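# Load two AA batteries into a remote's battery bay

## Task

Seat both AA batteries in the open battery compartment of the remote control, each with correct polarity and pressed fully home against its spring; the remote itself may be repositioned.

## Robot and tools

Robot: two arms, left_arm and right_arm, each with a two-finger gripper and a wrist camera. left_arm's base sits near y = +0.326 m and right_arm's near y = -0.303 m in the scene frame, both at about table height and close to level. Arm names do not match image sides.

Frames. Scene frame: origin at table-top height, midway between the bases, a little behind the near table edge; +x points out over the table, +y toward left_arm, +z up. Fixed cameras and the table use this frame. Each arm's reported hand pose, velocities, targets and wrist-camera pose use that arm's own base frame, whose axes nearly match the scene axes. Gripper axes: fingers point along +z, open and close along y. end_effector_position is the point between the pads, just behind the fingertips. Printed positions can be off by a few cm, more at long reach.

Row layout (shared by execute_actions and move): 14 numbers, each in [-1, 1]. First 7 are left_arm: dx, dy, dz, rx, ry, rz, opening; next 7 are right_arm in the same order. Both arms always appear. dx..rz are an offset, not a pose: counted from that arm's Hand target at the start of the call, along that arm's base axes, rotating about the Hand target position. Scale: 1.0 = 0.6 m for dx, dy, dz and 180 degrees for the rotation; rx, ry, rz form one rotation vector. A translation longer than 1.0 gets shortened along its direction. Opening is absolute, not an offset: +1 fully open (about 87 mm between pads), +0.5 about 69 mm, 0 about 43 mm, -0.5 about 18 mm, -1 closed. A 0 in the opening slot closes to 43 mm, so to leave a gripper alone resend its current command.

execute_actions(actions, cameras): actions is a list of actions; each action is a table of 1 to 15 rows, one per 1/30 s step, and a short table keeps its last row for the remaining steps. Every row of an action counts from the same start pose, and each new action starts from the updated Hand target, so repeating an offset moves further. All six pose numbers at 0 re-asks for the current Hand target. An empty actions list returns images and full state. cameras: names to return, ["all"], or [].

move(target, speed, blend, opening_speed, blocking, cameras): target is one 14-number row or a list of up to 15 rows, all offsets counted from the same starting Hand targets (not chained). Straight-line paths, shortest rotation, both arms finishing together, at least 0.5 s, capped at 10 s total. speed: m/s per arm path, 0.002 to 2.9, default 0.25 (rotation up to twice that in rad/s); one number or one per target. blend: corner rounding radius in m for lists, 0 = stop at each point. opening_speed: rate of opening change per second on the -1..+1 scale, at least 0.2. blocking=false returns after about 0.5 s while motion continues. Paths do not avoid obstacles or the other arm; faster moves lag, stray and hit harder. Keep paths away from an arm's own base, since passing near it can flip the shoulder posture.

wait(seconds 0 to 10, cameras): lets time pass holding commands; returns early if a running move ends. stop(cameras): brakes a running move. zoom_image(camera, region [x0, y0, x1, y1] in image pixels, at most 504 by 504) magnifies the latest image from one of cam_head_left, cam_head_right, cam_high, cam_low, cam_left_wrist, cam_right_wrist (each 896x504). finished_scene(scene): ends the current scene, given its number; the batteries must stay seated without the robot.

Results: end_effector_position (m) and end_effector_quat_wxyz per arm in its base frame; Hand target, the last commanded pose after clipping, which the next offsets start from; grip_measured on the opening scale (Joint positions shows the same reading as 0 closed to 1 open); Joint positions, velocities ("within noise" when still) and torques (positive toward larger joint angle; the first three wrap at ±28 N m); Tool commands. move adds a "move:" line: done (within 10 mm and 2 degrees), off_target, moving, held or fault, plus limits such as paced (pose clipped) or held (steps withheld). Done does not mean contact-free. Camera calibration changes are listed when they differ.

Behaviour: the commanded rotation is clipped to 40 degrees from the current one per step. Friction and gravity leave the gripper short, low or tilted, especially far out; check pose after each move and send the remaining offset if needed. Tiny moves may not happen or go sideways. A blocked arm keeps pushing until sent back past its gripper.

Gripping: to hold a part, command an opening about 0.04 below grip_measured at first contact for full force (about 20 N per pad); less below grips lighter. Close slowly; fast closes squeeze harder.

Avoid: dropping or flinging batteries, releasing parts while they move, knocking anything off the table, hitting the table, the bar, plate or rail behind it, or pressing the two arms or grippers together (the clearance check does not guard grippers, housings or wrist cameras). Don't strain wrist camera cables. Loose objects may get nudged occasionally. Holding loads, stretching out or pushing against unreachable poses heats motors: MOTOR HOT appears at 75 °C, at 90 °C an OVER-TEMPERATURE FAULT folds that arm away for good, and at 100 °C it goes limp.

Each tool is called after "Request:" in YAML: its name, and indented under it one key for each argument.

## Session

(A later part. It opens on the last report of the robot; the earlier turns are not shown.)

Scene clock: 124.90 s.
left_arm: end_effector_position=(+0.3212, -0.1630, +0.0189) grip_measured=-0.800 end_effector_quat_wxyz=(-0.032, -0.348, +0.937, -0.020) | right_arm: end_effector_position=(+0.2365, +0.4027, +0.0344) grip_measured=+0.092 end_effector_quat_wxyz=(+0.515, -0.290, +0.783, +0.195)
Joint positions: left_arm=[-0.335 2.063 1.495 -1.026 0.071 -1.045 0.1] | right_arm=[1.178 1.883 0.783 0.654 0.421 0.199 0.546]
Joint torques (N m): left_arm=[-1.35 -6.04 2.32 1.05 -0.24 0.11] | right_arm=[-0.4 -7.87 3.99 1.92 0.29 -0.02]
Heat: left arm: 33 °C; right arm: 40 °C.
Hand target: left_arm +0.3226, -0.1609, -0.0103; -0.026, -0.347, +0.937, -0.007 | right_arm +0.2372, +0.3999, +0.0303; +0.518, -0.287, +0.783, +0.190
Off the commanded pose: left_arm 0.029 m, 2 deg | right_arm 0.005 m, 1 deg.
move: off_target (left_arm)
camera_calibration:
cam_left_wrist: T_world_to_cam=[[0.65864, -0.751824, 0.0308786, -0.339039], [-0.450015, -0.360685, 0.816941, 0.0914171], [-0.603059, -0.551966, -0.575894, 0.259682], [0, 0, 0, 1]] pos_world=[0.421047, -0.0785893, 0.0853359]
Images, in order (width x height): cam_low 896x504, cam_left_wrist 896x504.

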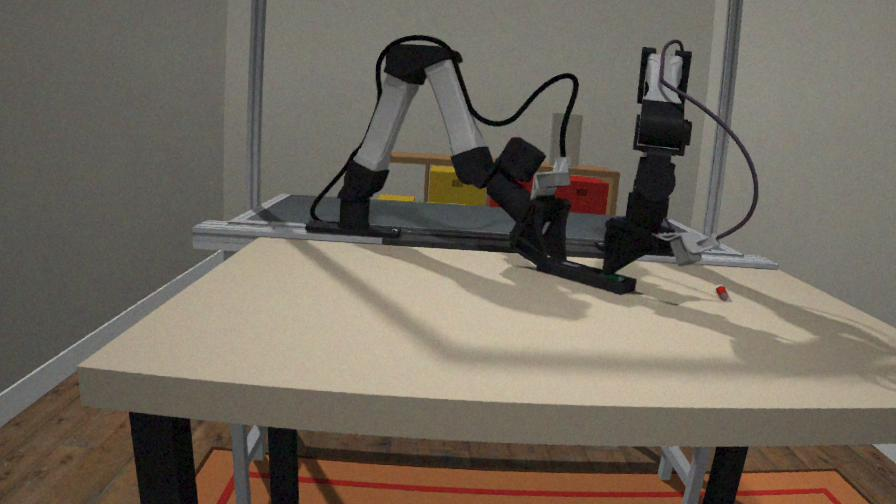

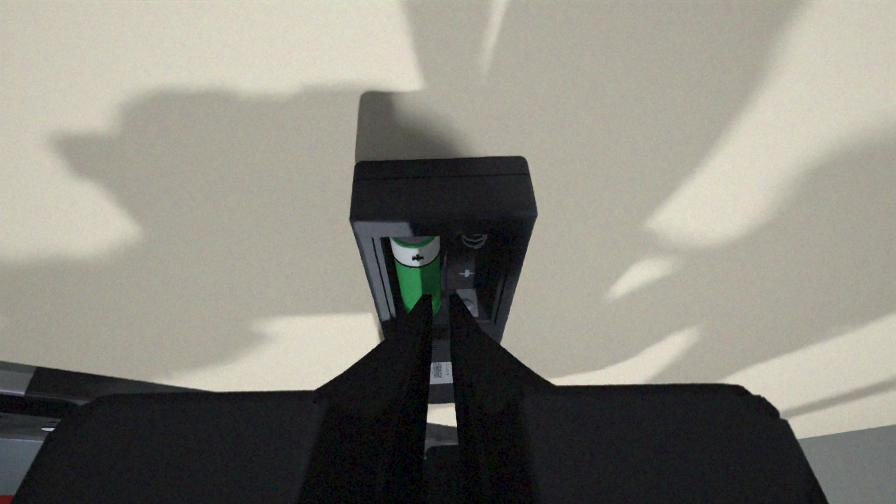

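Request:
move:
  target:
    - [0.002,0.012,0.075,0,0,0,-0.8,0,0,0,0,0,0,0.04]
    - [-0.004,0.018,0.06,0,0,0,-0.8,0,0,0,0,0,0,0.04]
  speed: 0.05
  cameras: ["cam_left_wrist"]

Request:
zoom_image:
  camera: "cam_left_wrist"
  region: [340, 160, 560, 360]

Scene clock: 126.97 s.
left_arm: end_effector_position=(+0.3152, -0.1525, +0.0227) grip_measured=-0.800 end_effector_quat_wxyz=(-0.042, -0.351, +0.935, -0.001) | right_arm: end_effector_position=(+0.2365, +0.4027, +0.0344) grip_measured=+0.092 end_effector_quat_wxyz=(+0.515, -0.290, +0.783, +0.195)
Joint positions: left_arm=[-0.321 2.061 1.505 -1.079 0.054 -1.038 0.1] | right_arm=[1.178 1.883 0.783 0.654 0.421 0.199 0.546]
Joint torques (N m): left_arm=[-0.38 -10.92 5.7 0.4 -0.08 0.27] | right_arm=[-0.42 -7.87 3.95 1.94 0.29 -0.01]
Heat: left arm: 33 °C; right arm: 40 °C.
Hand target: left_arm +0.3202, -0.1500, +0.0258; -0.026, -0.347, +0.937, -0.007 | right_arm +0.2372, +0.3999, +0.0303; +0.518, -0.287, +0.783, +0.190
Off the commanded pose: left_arm 0.006 m, 2 deg | right_arm 0.005 m, 1 deg.
move: done
camera_calibration:
cam_left_wrist: T_world_to_cam=[[0.663212, -0.748334, -0.0121184, -0.327227], [-0.421369, -0.386722, 0.820301, 0.0763682], [-0.618546, -0.538927, -0.571804, 0.270769], [0, 0, 0, 1]] pos_world=[0.416683, -0.0694174, 0.088216]
Images, in order (width x height): cam_left_wrist 896x504.

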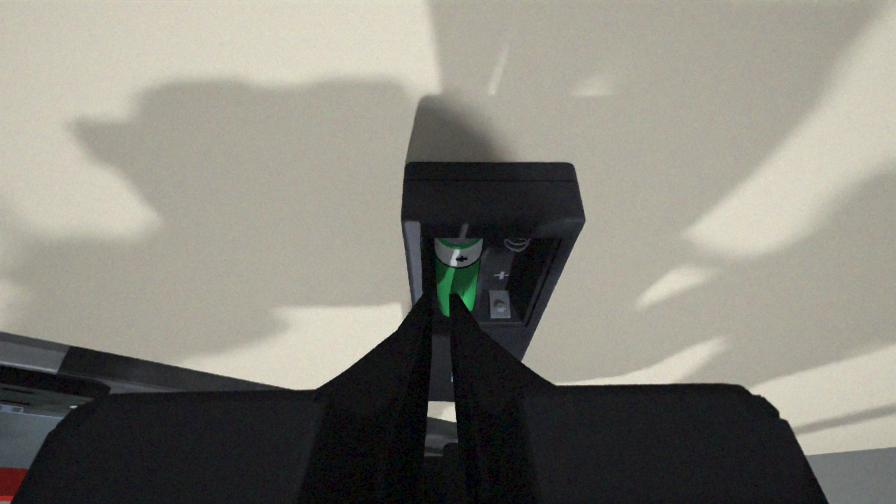

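Scaled by 2.291 from the camera's 896x504 image, which has a finer 1280x720 frame.

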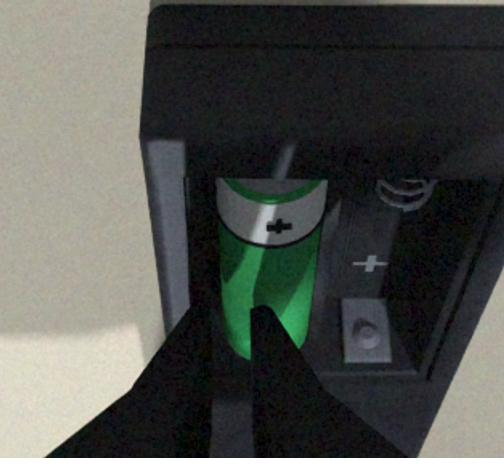

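Request:
move:
  target:
    - [0.003,-0.0135,0.02,0,0,0,-0.8,0,0,0,0,0,0,0.04]
  speed: 0.05
  cameras: ["cam_left_wrist"]

Request:
zoom_image:
  camera: "cam_left_wrist"
  region: [340, 160, 560, 360]

Scene clock: 128.33 s.
left_arm: end_effector_position=(+0.3140, -0.1532, +0.0266) grip_measured=-0.800 end_effector_quat_wxyz=(-0.045, -0.350, +0.936, +0.002) | right_arm: end_effector_position=(+0.2365, +0.4027, +0.0344) grip_measured=+0.092 end_effector_quat_wxyz=(+0.515, -0.290, +0.783, +0.195)
Joint positions: left_arm=[-0.324 2.061 1.521 -1.102 0.054 -1.038 0.1] | right_arm=[1.178 1.883 0.783 0.654 0.421 0.199 0.546]
Joint torques (N m): left_arm=[-1.74 -10.89 8.84 0.15 -0.07 0.07] | right_arm=[-0.43 -7.84 4.01 1.92 0.29 -0.02]
Heat: left arm: 33 °C; right arm: 40 °C.
Hand target: left_arm +0.3221, -0.1582, +0.0378; -0.026, -0.347, +0.937, -0.007 | right_arm +0.2372, +0.3999, +0.0303; +0.518, -0.287, +0.783, +0.190
Off the commanded pose: left_arm 0.015 m, 2 deg | right_arm 0.005 m, 1 deg.
move: off_target (left_arm)
camera_calibration:
cam_left_wrist: T_world_to_cam=[[0.660539, -0.750557, -0.0187875, -0.326267], [-0.416724, -0.38733, 0.822385, 0.0707072], [-0.624523, -0.535388, -0.568622, 0.27432], [0, 0, 0, 1]] pos_world=[0.416297, -0.0706268, 0.0917062]
Images, in order (width x height): cam_left_wrist 896x504.

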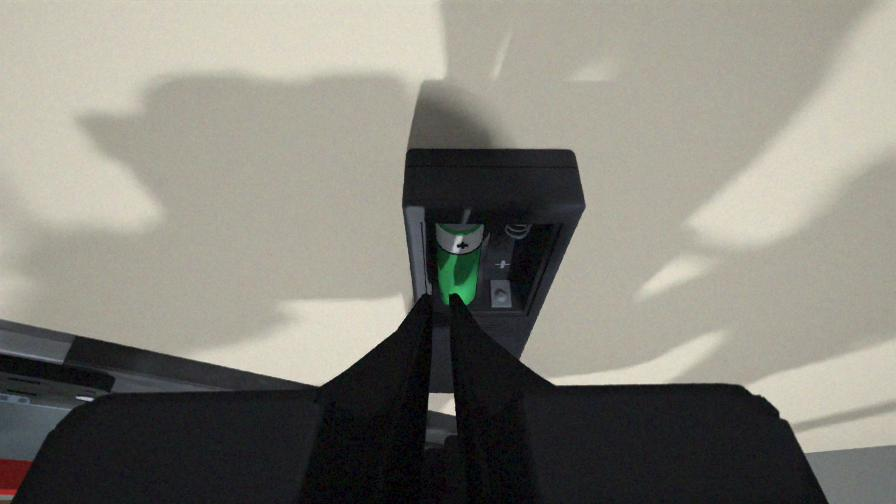

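Scaled by 2.291 from the camera's 896x504 image, which has a finer 1280x720 frame.

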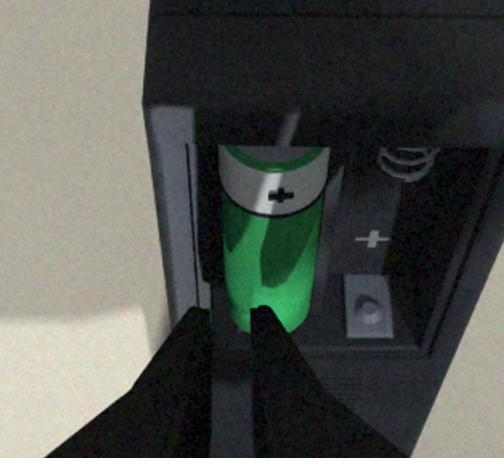

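Request:
move:
  target:
    - [0.003,-0.0065,0.002,0,0,0,-0.8,0,0,0,0,0,0,0.04]
  speed: 0.05
  cameras: ["cam_left_wrist"]

Request:
zoom_image:
  camera: "cam_left_wrist"
  region: [340, 160, 560, 360]

Scene clock: 129.30 s.
left_arm: end_effector_position=(+0.3162, -0.1571, +0.0310) grip_measured=-0.800 end_effector_quat_wxyz=(-0.041, -0.346, +0.937, -0.001) | right_arm: end_effector_position=(+0.2365, +0.4027, +0.0344) grip_measured=+0.092 end_effector_quat_wxyz=(+0.515, -0.290, +0.783, +0.195)
Joint positions: left_arm=[-0.332 2.061 1.54 -1.112 0.054 -1.038 0.1] | right_arm=[1.178 1.883 0.783 0.654 0.421 0.199 0.546]
Joint torques (N m): left_arm=[-1.76 -10.1 8.88 0.15 -0.06 -0.01] | right_arm=[-0.42 -7.86 3.99 1.92 0.28 -0.01]
Heat: left arm: 33 °C; right arm: 40 °C.
Hand target: left_arm +0.3238, -0.1620, +0.0389; -0.026, -0.347, +0.937, -0.007 | right_arm +0.2372, +0.3999, +0.0303; +0.518, -0.287, +0.783, +0.190
Off the commanded pose: left_arm 0.012 m, 2 deg | right_arm 0.005 m, 1 deg.
move: off_target (left_arm)
camera_calibration:
cam_left_wrist: T_world_to_cam=[[0.654333, -0.756133, -0.0105396, -0.329696], [-0.427376, -0.381264, 0.819748, 0.0709654], [-0.623857, -0.531884, -0.572627, 0.276563], [0, 0, 0, 1]] pos_world=[0.418595, -0.0751379, 0.0967185]
Images, in order (width x height): cam_left_wrist 896x504.

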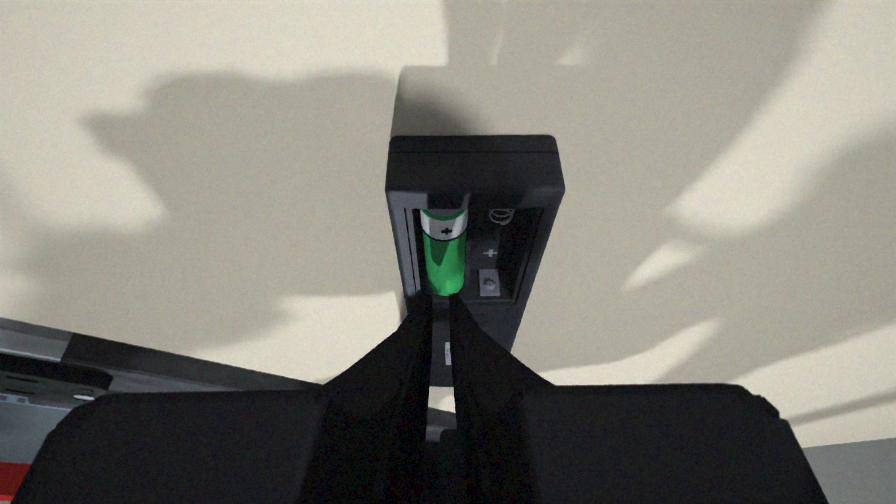

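Scaled by 2.291 from the camera's 896x504 image, which has a finer 1280x720 frame.

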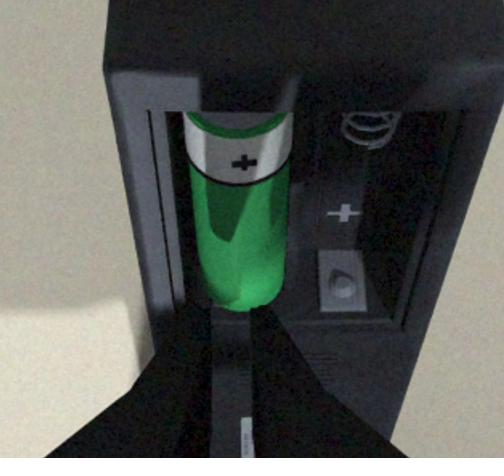

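Request:
move:
  target:
    - [0.003,0.006,-0.03,0,0,0,-0.8,0,0,0,0,0,0,0.04]
    - [0.003,0.006,-0.06,0,0,0,-0.8,0,0,0,0,0,0,0.04]
    - [0.003,0.006,-0.08,0,0,0,-0.8,0,0,0,0,0,0,0.04]
  speed: 0.04
  cameras: ["cam_left_wrist","cam_low"]

Request:
zoom_image:
  camera: "cam_left_wrist"
  region: [340, 160, 560, 360]

Request:
zoom_image:
  camera: "cam_low"
  region: [560, 220, 680, 310]

Scene clock: 131.67 s.
left_arm: end_effector_position=(+0.3224, -0.1588, +0.0191) grip_measured=-0.800 end_effector_quat_wxyz=(-0.034, -0.349, +0.936, -0.015) | right_arm: end_effector_position=(+0.2365, +0.4026, +0.0344) grip_measured=+0.092 end_effector_quat_wxyz=(+0.515, -0.290, +0.783, +0.195)
Joint positions: left_arm=[-0.326 2.071 1.508 -1.042 0.066 -1.038 0.1] | right_arm=[1.178 1.883 0.783 0.654 0.421 0.199 0.546]
Joint torques (N m): left_arm=[-1.37 -6.22 2.35 1.11 -0.17 0.11] | right_arm=[-0.4 -7.87 4 1.92 0.29 -0.01]
Heat: left arm: 33 °C; right arm: 40 °C.
Hand target: left_arm +0.3257, -0.1584, -0.0090; -0.026, -0.347, +0.937, -0.007 | right_arm +0.2372, +0.3998, +0.0303; +0.518, -0.287, +0.783, +0.190
Off the commanded pose: left_arm 0.028 m, 1 deg | right_arm 0.005 m, 1 deg.
move: off_target (left_arm)
camera_calibration:
cam_left_wrist: T_world_to_cam=[[0.659884, -0.751114, 0.0195251, -0.336753], [-0.443043, -0.36798, 0.817498, 0.0898896], [-0.606849, -0.548104, -0.5756, 0.264667], [0, 0, 0, 1]] pos_world=[0.422656, -0.0747978, 0.0854327]
Images, in order (width x height): cam_low 896x504, cam_left_wrist 896x504.

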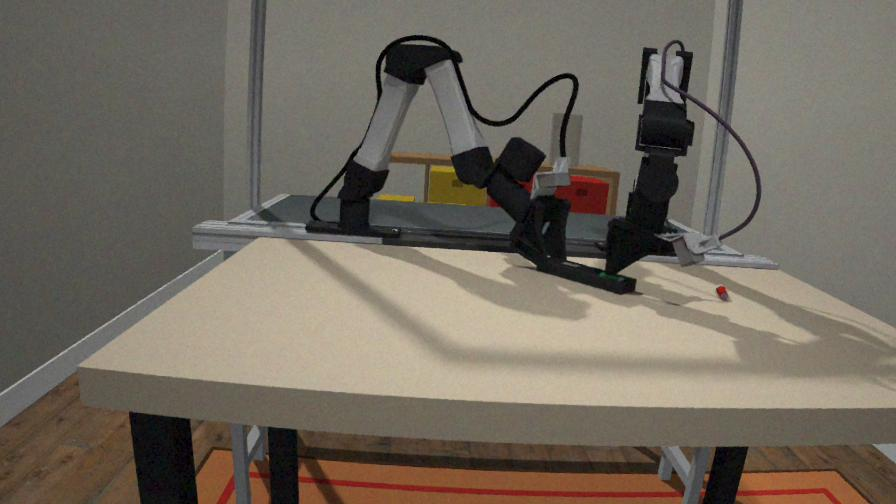

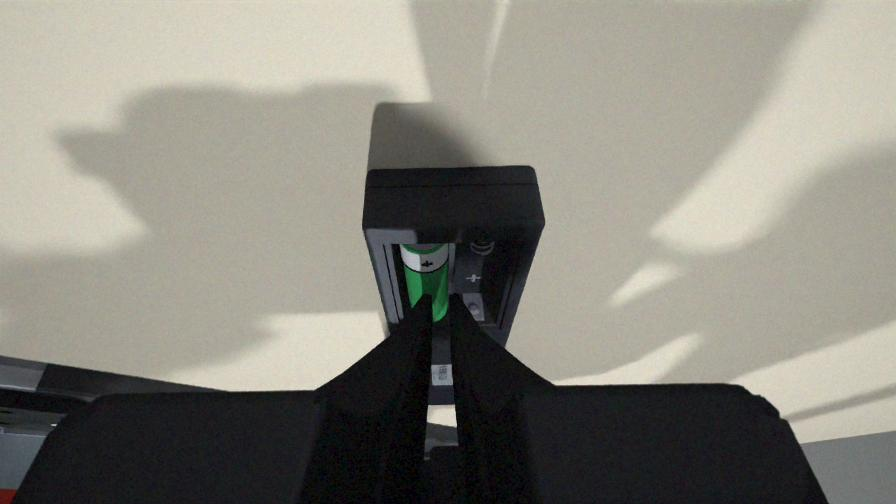

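Scaled by 2.291 from the camera's 896x504 image, which has a finer 1280x720 frame.

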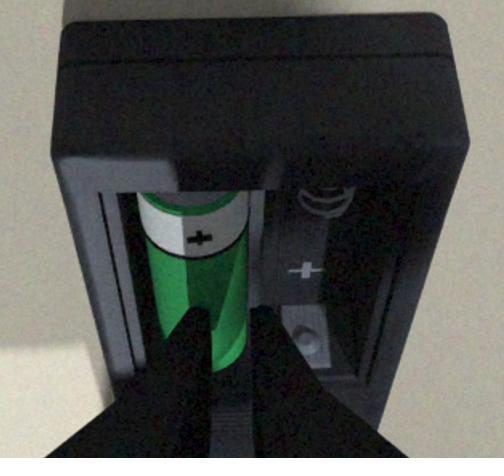

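Scaled by 4.200 from the camera's 896x504 image, which has a finer 1280x720 frame.

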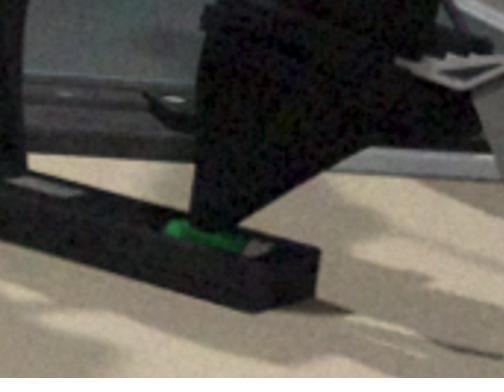

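Request:
move:
  target:
    - [0,0.004,0.1,0.0,0,0,-0.8,0,0,0,0,0,0,0.04]
    - [0.02,0.03,0.17,0.06,-0.072,0,-0.8,0,0,0,0,0,0,0.04]
  speed: 0.1
  cameras: ["cam_left_wrist","cam_right_wrist","cam_low"]

Request:
zoom_image:
  camera: "cam_left_wrist"
  region: [370, 150, 540, 320]

Request:
zoom_image:
  camera: "cam_right_wrist"
  region: [340, 0, 560, 120]

Request:
zoom_image:
  camera: "cam_low"
  region: [560, 220, 680, 310]

Scene clock: 135.23 s.
left_arm: end_effector_position=(+0.3315, -0.1366, +0.0769) grip_measured=-0.800 end_effector_quat_wxyz=(+0.088, -0.340, +0.935, +0.055) | right_arm: end_effector_position=(+0.2365, +0.4026, +0.0344) grip_measured=+0.092 end_effector_quat_wxyz=(+0.515, -0.290, +0.783, +0.195)
Joint positions: left_arm=[-0.388 1.931 1.573 -1.155 -0.2 -1.08 0.1] | right_arm=[1.178 1.883 0.783 0.654 0.421 0.199 0.546]
Joint torques (N m): left_arm=[-1.69 -11.52 8.49 0.43 -0.23 -0.05] | right_arm=[-0.44 -7.91 3.99 1.93 0.29 -0.01]
Heat: left arm: 33 °C; right arm: 40 °C.
Hand target: left_arm +0.3376, -0.1404, +0.0929; +0.112, -0.345, +0.931, +0.042 | right_arm +0.2372, +0.3998, +0.0303; +0.518, -0.287, +0.783, +0.190
Off the commanded pose: left_arm 0.018 m, 3 deg | right_arm 0.005 m, 1 deg.
move: off_target (left_arm)
camera_calibration:
cam_left_wrist: T_world_to_cam=[[0.648308, -0.760947, -0.0256389, -0.32124], [-0.581749, -0.516798, 0.628082, 0.0951443], [-0.491187, -0.392275, -0.777725, 0.314076], [0, 0, 0, 1]] pos_world=[0.417882, -0.0720716, 0.17627]
cam_right_wrist: T_world_to_cam=[[0.653841, -0.756632, 0.000143564, 0.148167], [-0.734041, -0.634365, -0.242417, 0.450481], [0.183511, 0.158397, -0.970172, 0.069016], [0, 0, 0, 1]] pos_world=[0.221128, 0.386945, 0.17614]
Images, in order (width x height): cam_low 896x504, cam_left_wrist 896x504, cam_right_wrist 896x504.

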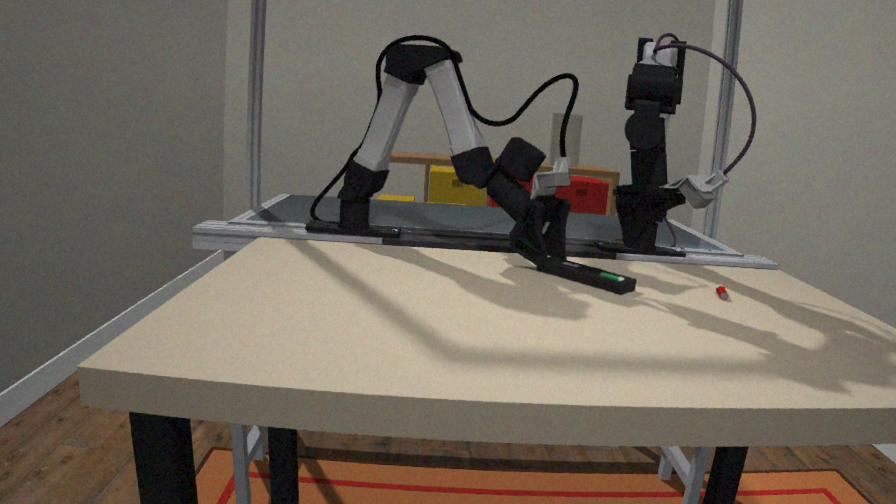

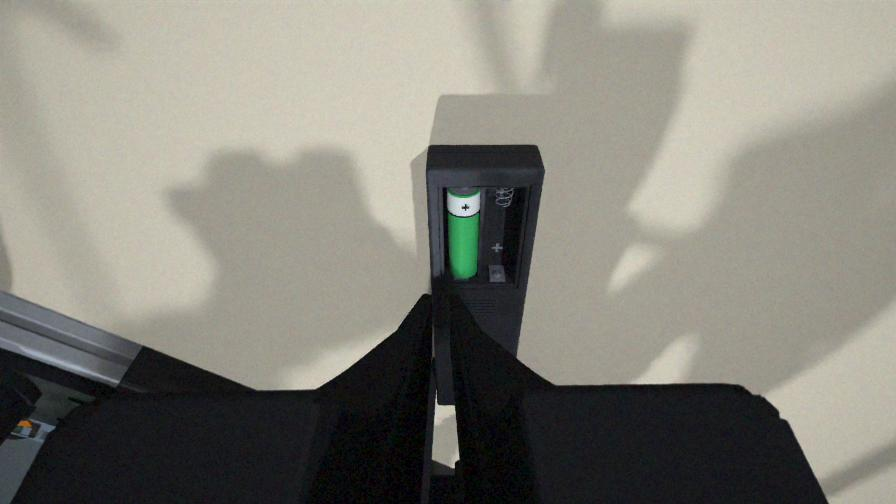

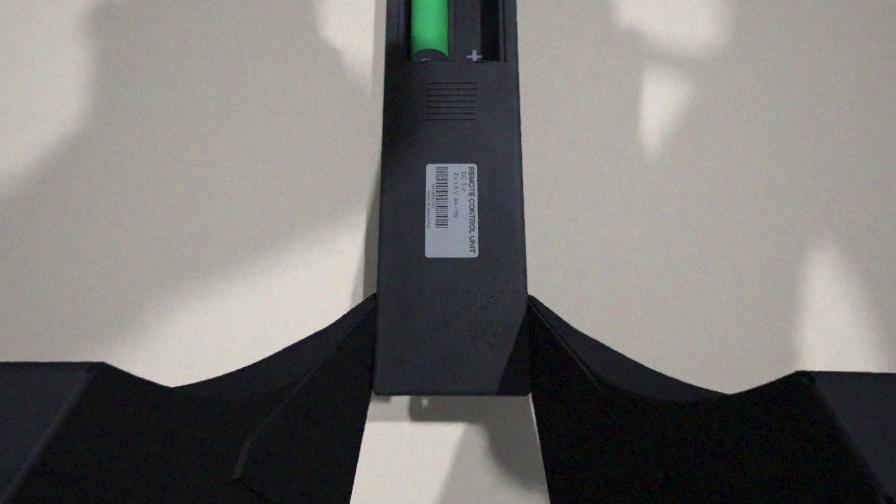

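Scaled by 2.965 from the camera's 896x504 image, which has a finer 1280x720 frame.

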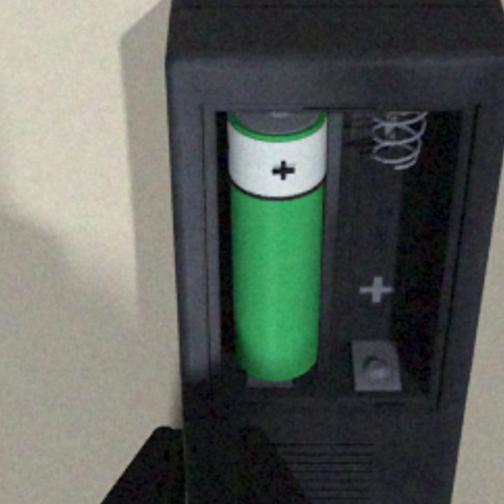

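Scaled by 2.291 from the camera's 896x504 image, which has a finer 1280x720 frame.

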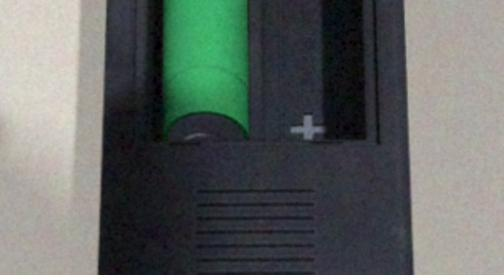

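Scaled by 4.200 from the camera's 896x504 image, which has a finer 1280x720 frame.

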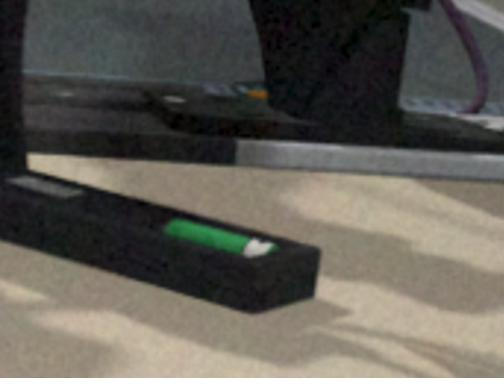

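Request:
move:
  target: [-0.009,0.307,-0.005,0.0141,-0.0634,-0.3081,0.2,0,0,0,0,0,0,0.04]
  speed: 0.2
  cameras: ["cam_left_wrist"]

Scene clock: 139.43 s.
left_arm: end_effector_position=(+0.3278, +0.0431, +0.0825) grip_measured=+0.200 end_effector_quat_wxyz=(+0.193, +0.119, +0.973, -0.030) | right_arm: end_effector_position=(+0.2365, +0.4026, +0.0344) grip_measured=+0.092 end_effector_quat_wxyz=(+0.515, -0.290, +0.783, +0.195)
Joint positions: left_arm=[0.172 1.614 1.185 -0.784 0.167 0.386 0.6] | right_arm=[1.178 1.883 0.783 0.654 0.421 0.199 0.546]
Joint torques (N m): left_arm=[-0.38 -9.01 6.53 1.24 0.25 0.28] | right_arm=[-0.4 -7.87 4.01 1.93 0.28 -0.02]
Heat: left arm: 34 °C; right arm: 40 °C.
Hand target: left_arm +0.3322, +0.0438, +0.0899; +0.215, +0.127, +0.968, -0.028 | right_arm +0.2372, +0.3998, +0.0303; +0.518, -0.287, +0.783, +0.190
Off the commanded pose: left_arm 0.009 m, 3 deg | right_arm 0.005 m, 1 deg.
move: off_target (left_arm)
camera_calibration:
cam_left_wrist: T_world_to_cam=[[-0.244451, -0.96922, 0.0292796, 0.115097], [-0.851956, 0.229099, 0.470835, 0.251664], [-0.46305, 0.090151, -0.881735, 0.365682], [0, 0, 0, 1]] pos_world=[0.411871, 0.0209318, 0.200572]
Images, in order (width x height): cam_left_wrist 896x504.

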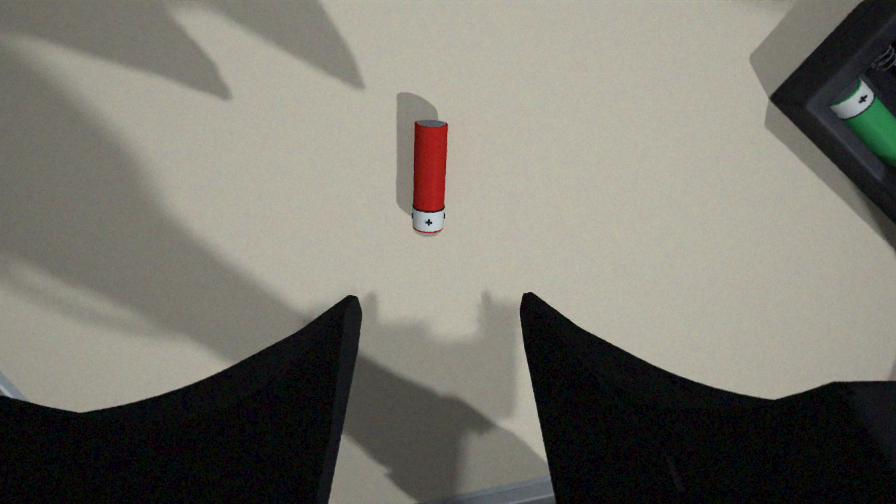

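Request:
move:
  target: [-0.002,0.008,-0.11,0,0,0,0.0,0,0,0,0,0,0,0.04]
  speed: 0.1
  cameras: ["cam_left_wrist"]

Scene clock: 141.47 s.
left_arm: end_effector_position=(+0.3269, +0.0477, +0.0257) grip_measured=+0.000 end_effector_quat_wxyz=(+0.206, +0.121, +0.971, -0.026) | right_arm: end_effector_position=(+0.2365, +0.4026, +0.0344) grip_measured=+0.092 end_effector_quat_wxyz=(+0.515, -0.290, +0.783, +0.195)
Joint positions: left_arm=[0.188 1.657 0.988 -0.519 0.173 0.402 0.5] | right_arm=[1.178 1.883 0.783 0.654 0.421 0.199 0.546]
Joint torques (N m): left_arm=[-0.34 -6.35 6.5 1.3 0.28 0.29] | right_arm=[-0.44 -7.84 3.97 1.93 0.29 -0.02]
Heat: left arm: 33 °C; right arm: 40 °C.
Hand target: left_arm +0.3311, +0.0486, +0.0240; +0.215, +0.127, +0.968, -0.028 | right_arm +0.2372, +0.3998, +0.0303; +0.518, -0.287, +0.783, +0.190
Off the commanded pose: left_arm 0.005 m, 1 deg | right_arm 0.005 m, 1 deg.
move: done
camera_calibration:
cam_left_wrist: T_world_to_cam=[[-0.246284, -0.969027, 0.0182024, 0.121879], [-0.864529, 0.228137, 0.447821, 0.281321], [-0.438103, 0.0945546, -0.893938, 0.306738], [0, 0, 0, 1]] pos_world=[0.40761, 0.0249208, 0.146005]
Images, in order (width x height): cam_left_wrist 896x504.

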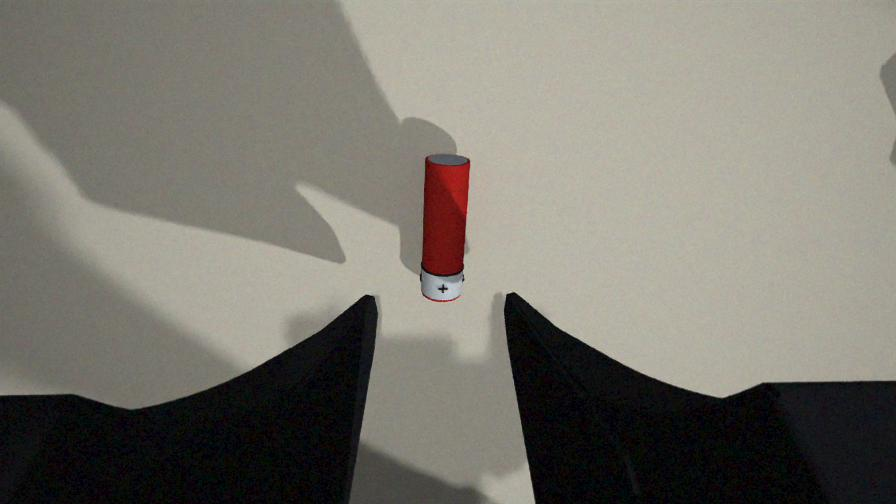

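Request:
move:
  target:
    - [0,0,-0.026,0,0,0,0.0,0,0,0,0,0,0,0.04]
  speed: 0.05
  cameras: ["cam_left_wrist"]

Scene clock: 142.63 s.
left_arm: end_effector_position=(+0.3283, +0.0479, +0.0119) grip_measured=+0.000 end_effector_quat_wxyz=(+0.209, +0.121, +0.970, -0.026) | right_arm: end_effector_position=(+0.2365, +0.4026, +0.0344) grip_measured=+0.092 end_effector_quat_wxyz=(+0.515, -0.290, +0.783, +0.195)
Joint positions: left_arm=[0.188 1.683 0.954 -0.453 0.174 0.402 0.5] | right_arm=[1.178 1.883 0.783 0.654 0.421 0.199 0.546]
Joint torques (N m): left_arm=[-0.35 -6.12 6.06 1.34 0.28 0.3] | right_arm=[-0.4 -7.88 3.99 1.93 0.29 0]
Heat: left arm: 33 °C; right arm: 41 °C.
Hand target: left_arm +0.3309, +0.0486, +0.0083; +0.214, +0.127, +0.968, -0.028 | right_arm +0.2372, +0.3998, +0.0303; +0.518, -0.287, +0.783, +0.190
Off the commanded pose: left_arm 0.005 m, 1 deg | right_arm 0.005 m, 1 deg.
move: done
camera_calibration:
cam_left_wrist: T_world_to_cam=[[-0.2465, -0.969009, 0.0160983, 0.122779], [-0.867035, 0.22792, 0.44306, 0.289638], [-0.432998, 0.0952565, -0.896348, 0.293318], [0, 0, 0, 1]] pos_world=[0.408397, 0.0250191, 0.132612]
Images, in order (width x height): cam_left_wrist 896x504.

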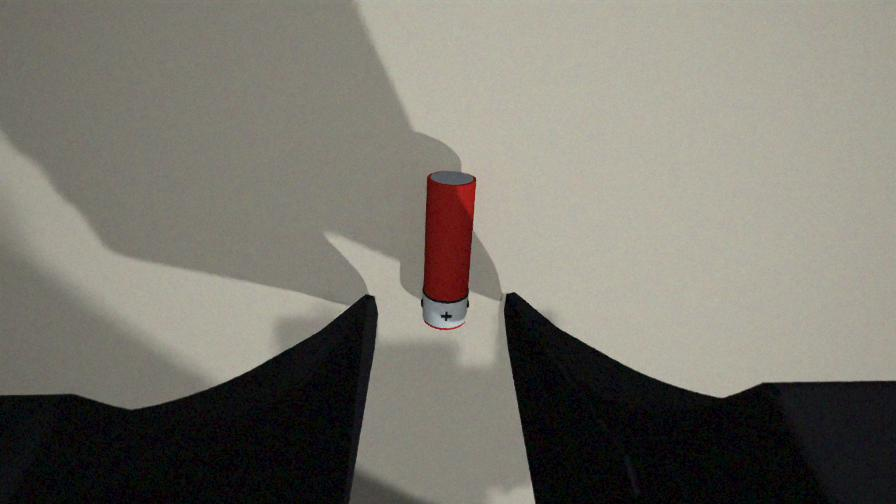

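Request:
move:
  target:
    - [0,0,-0.002,0,0,0,-0.68,0,0,0,0,0,0,0.04]
    - [0.0,0,0.06,0,0,0,-0.68,0,0,0,0,0,0,0.04]
  speed: 0.06
  opening_speed: 0.7
  cameras: ["cam_left_wrist","cam_low"]

Request:
zoom_image:
  camera: "cam_low"
  region: [640, 200, 780, 310]

Request:
zoom_image:
  camera: "cam_left_wrist"
  region: [350, 150, 550, 350]

Scene clock: 145.43 s.
left_arm: end_effector_position=(+0.3176, +0.0456, +0.0273) grip_measured=-0.608 end_effector_quat_wxyz=(+0.185, +0.120, +0.975, -0.034) | right_arm: end_effector_position=(+0.2365, +0.4026, +0.0344) grip_measured=+0.092 end_effector_quat_wxyz=(+0.515, -0.290, +0.783, +0.195)
Joint positions: left_arm=[0.188 1.657 1.006 -0.581 0.175 0.402 0.196] | right_arm=[1.178 1.883 0.783 0.654 0.421 0.199 0.546]
Joint torques (N m): left_arm=[-0.36 -9.05 9.4 1 0.25 0.29] | right_arm=[-0.43 -7.87 4 1.93 0.3 -0.01]
Heat: left arm: 33 °C; right arm: 41 °C.
Hand target: left_arm +0.3310, +0.0486, +0.0443; +0.215, +0.127, +0.968, -0.028 | right_arm +0.2372, +0.3998, +0.0303; +0.518, -0.287, +0.783, +0.190
Off the commanded pose: left_arm 0.022 m, 4 deg | right_arm 0.005 m, 1 deg.
move: off_target (left_arm)
camera_calibration:
cam_left_wrist: T_world_to_cam=[[-0.24603, -0.968484, 0.0388264, 0.116889], [-0.843699, 0.233704, 0.483275, 0.26526], [-0.477119, 0.0861424, -0.874607, 0.316584], [0, 0, 0, 1]] pos_world=[0.403606, 0.0239414, 0.144154]
Images, in order (width x height): cam_low 896x504, cam_left_wrist 896x504.

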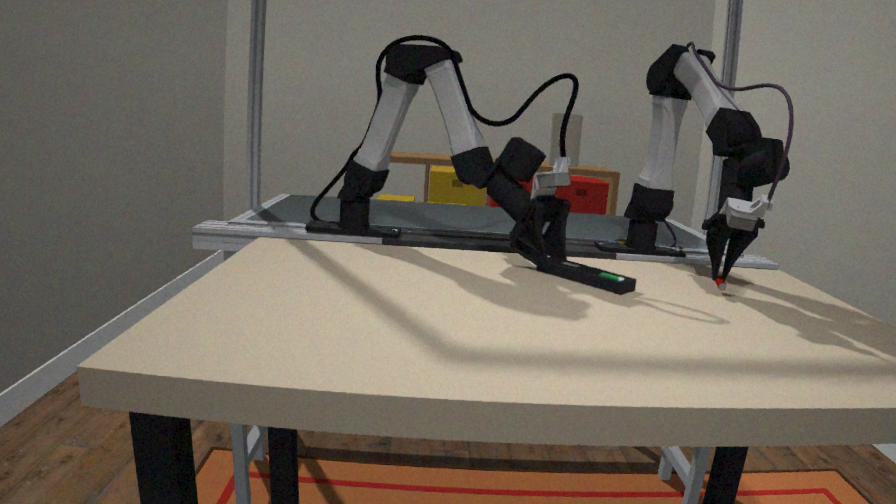

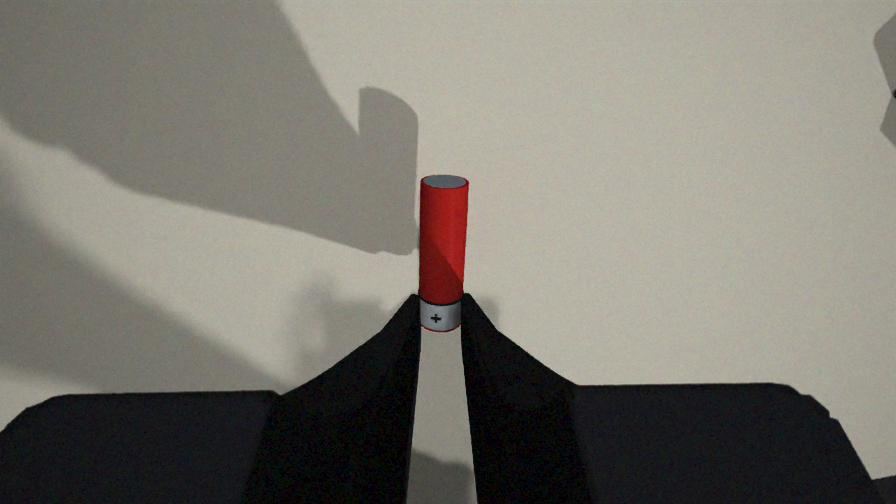

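Scaled by 3.600 from the camera's 896x504 image, which has a finer 1280x720 frame.

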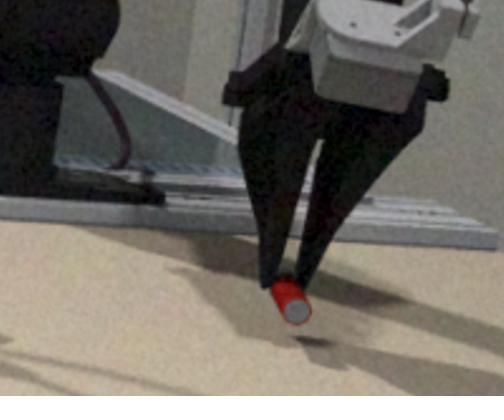

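Scaled by 2.520 from the camera's 896x504 image, which has a finer 1280x720 frame.

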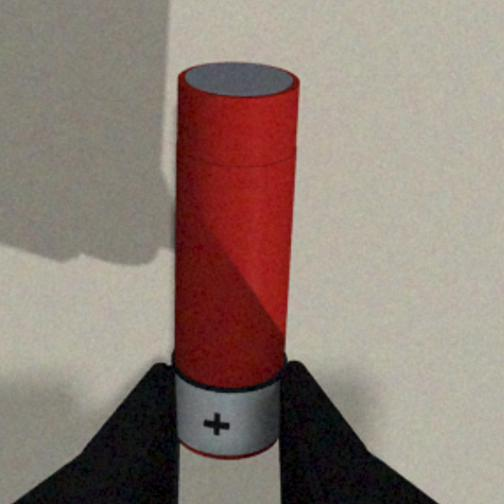

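Request:
move:
  target:
    - [0,-0.03,0.13,0,0,0,-0.68,0,0,0,0,0,0,0.04]
    - [-0.0305,-0.3833,0.08,-0.0296,0.1297,0.3037,-0.68,0,0,0,0,0,0,0.04]
  speed: 0.15
  blend: 0.02
  cameras: ["all"]

Request:
zoom_image:
  camera: "cam_left_wrist"
  region: [340, 100, 560, 340]

Request:
zoom_image:
  camera: "cam_low"
  region: [480, 150, 740, 310]

Scene clock: 151.13 s.
left_arm: end_effector_position=(+0.3074, -0.1746, +0.0886) grip_measured=-0.608 end_effector_quat_wxyz=(+0.012, -0.342, +0.939, +0.013) | right_arm: end_effector_position=(+0.2365, +0.4026, +0.0344) grip_measured=+0.092 end_effector_quat_wxyz=(+0.515, -0.290, +0.783, +0.195)
Joint positions: left_arm=[-0.428 1.953 1.638 -1.255 -0.036 -1.127 0.196] | right_arm=[1.178 1.883 0.783 0.654 0.421 0.199 0.546]
Joint torques (N m): left_arm=[-1.54 -8.06 9.39 0.27 0.05 -0.04] | right_arm=[-0.43 -7.87 3.99 1.93 0.29 -0.01]
Heat: left arm: 33 °C; right arm: 41 °C.
Hand target: left_arm +0.3127, -0.1814, +0.0924; +0.016, -0.346, +0.938, +0.006 | right_arm +0.2372, +0.3998, +0.0303; +0.518, -0.287, +0.783, +0.190
Off the commanded pose: left_arm 0.009 m, 1 deg | right_arm 0.005 m, 1 deg.
move: done
camera_calibration:
cam_left_wrist: T_world_to_cam=[[0.647809, -0.761802, 0.000705966, -0.33652], [-0.502507, -0.426617, 0.751987, 0.0344814], [-0.572564, -0.487499, -0.659177, 0.294374], [0, 0, 0, 1]] pos_world=[0.403876, -0.0981445, 0.168353]
cam_right_wrist: T_world_to_cam=[[0.653841, -0.756632, 0.000143564, 0.148167], [-0.734041, -0.634365, -0.242417, 0.450481], [0.183511, 0.158397, -0.970172, 0.069016], [0, 0, 0, 1]] pos_world=[0.221128, 0.386945, 0.17614]

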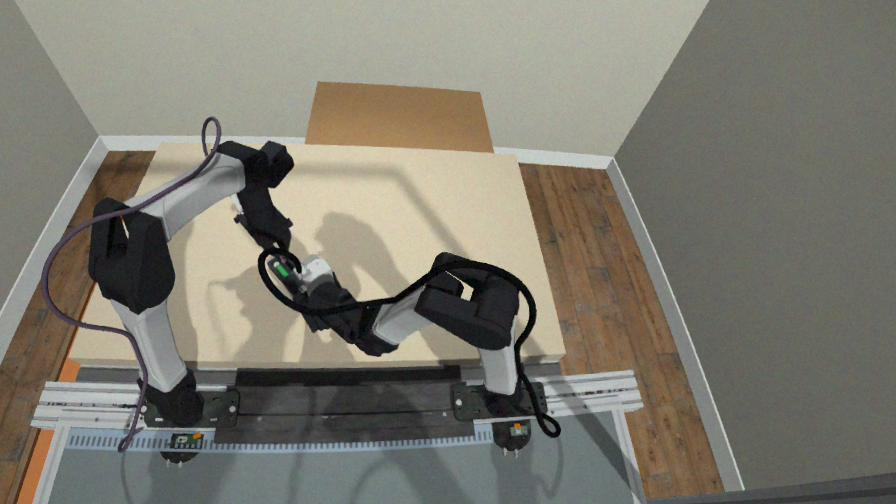

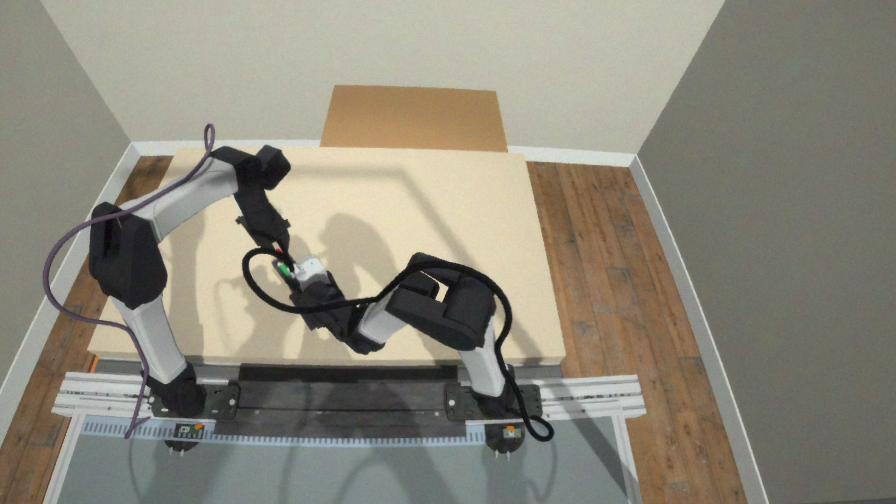

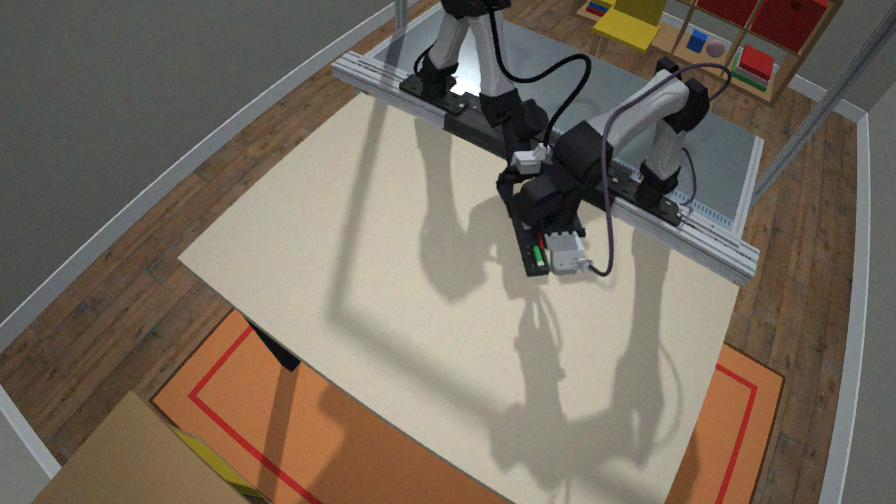

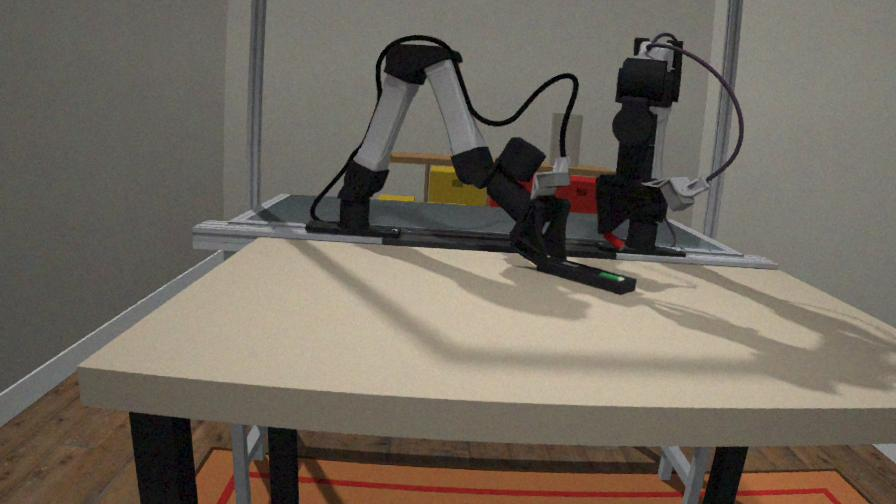

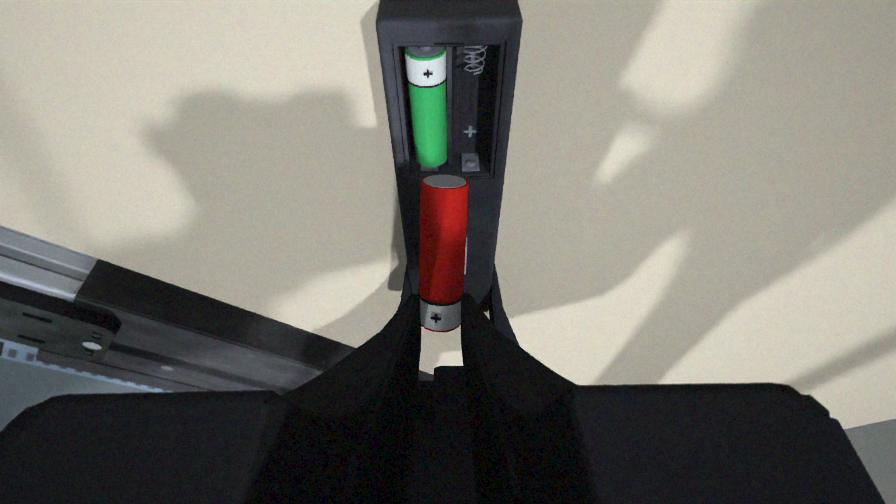

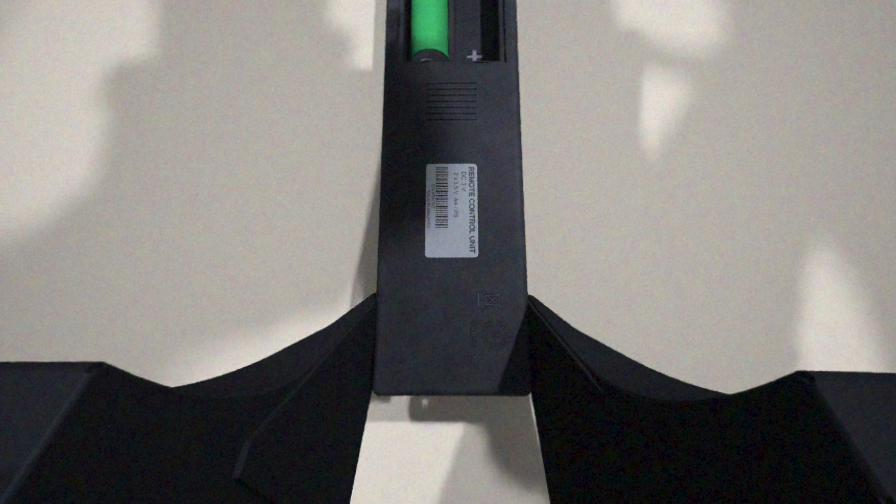

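Scaled by 2.100 from the camera's 896x504 image, which has a finer 1280x720 frame.

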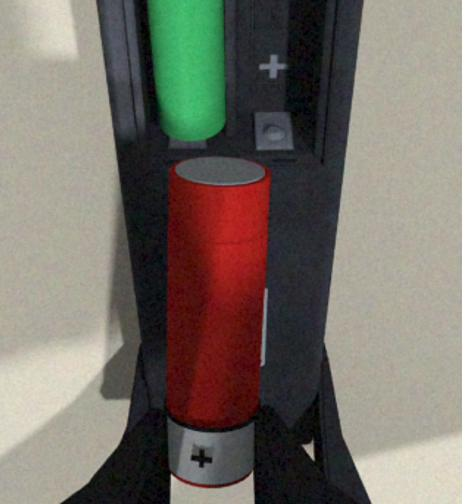

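Scaled by 1.938 from the camera's 896x504 image, which has a finer 1280x720 frame.

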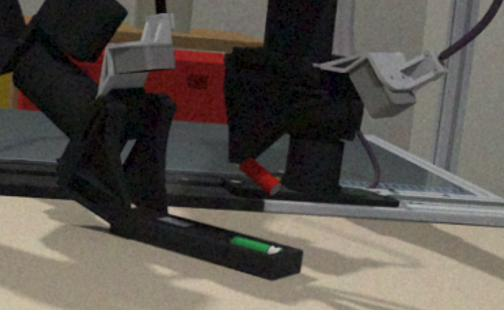

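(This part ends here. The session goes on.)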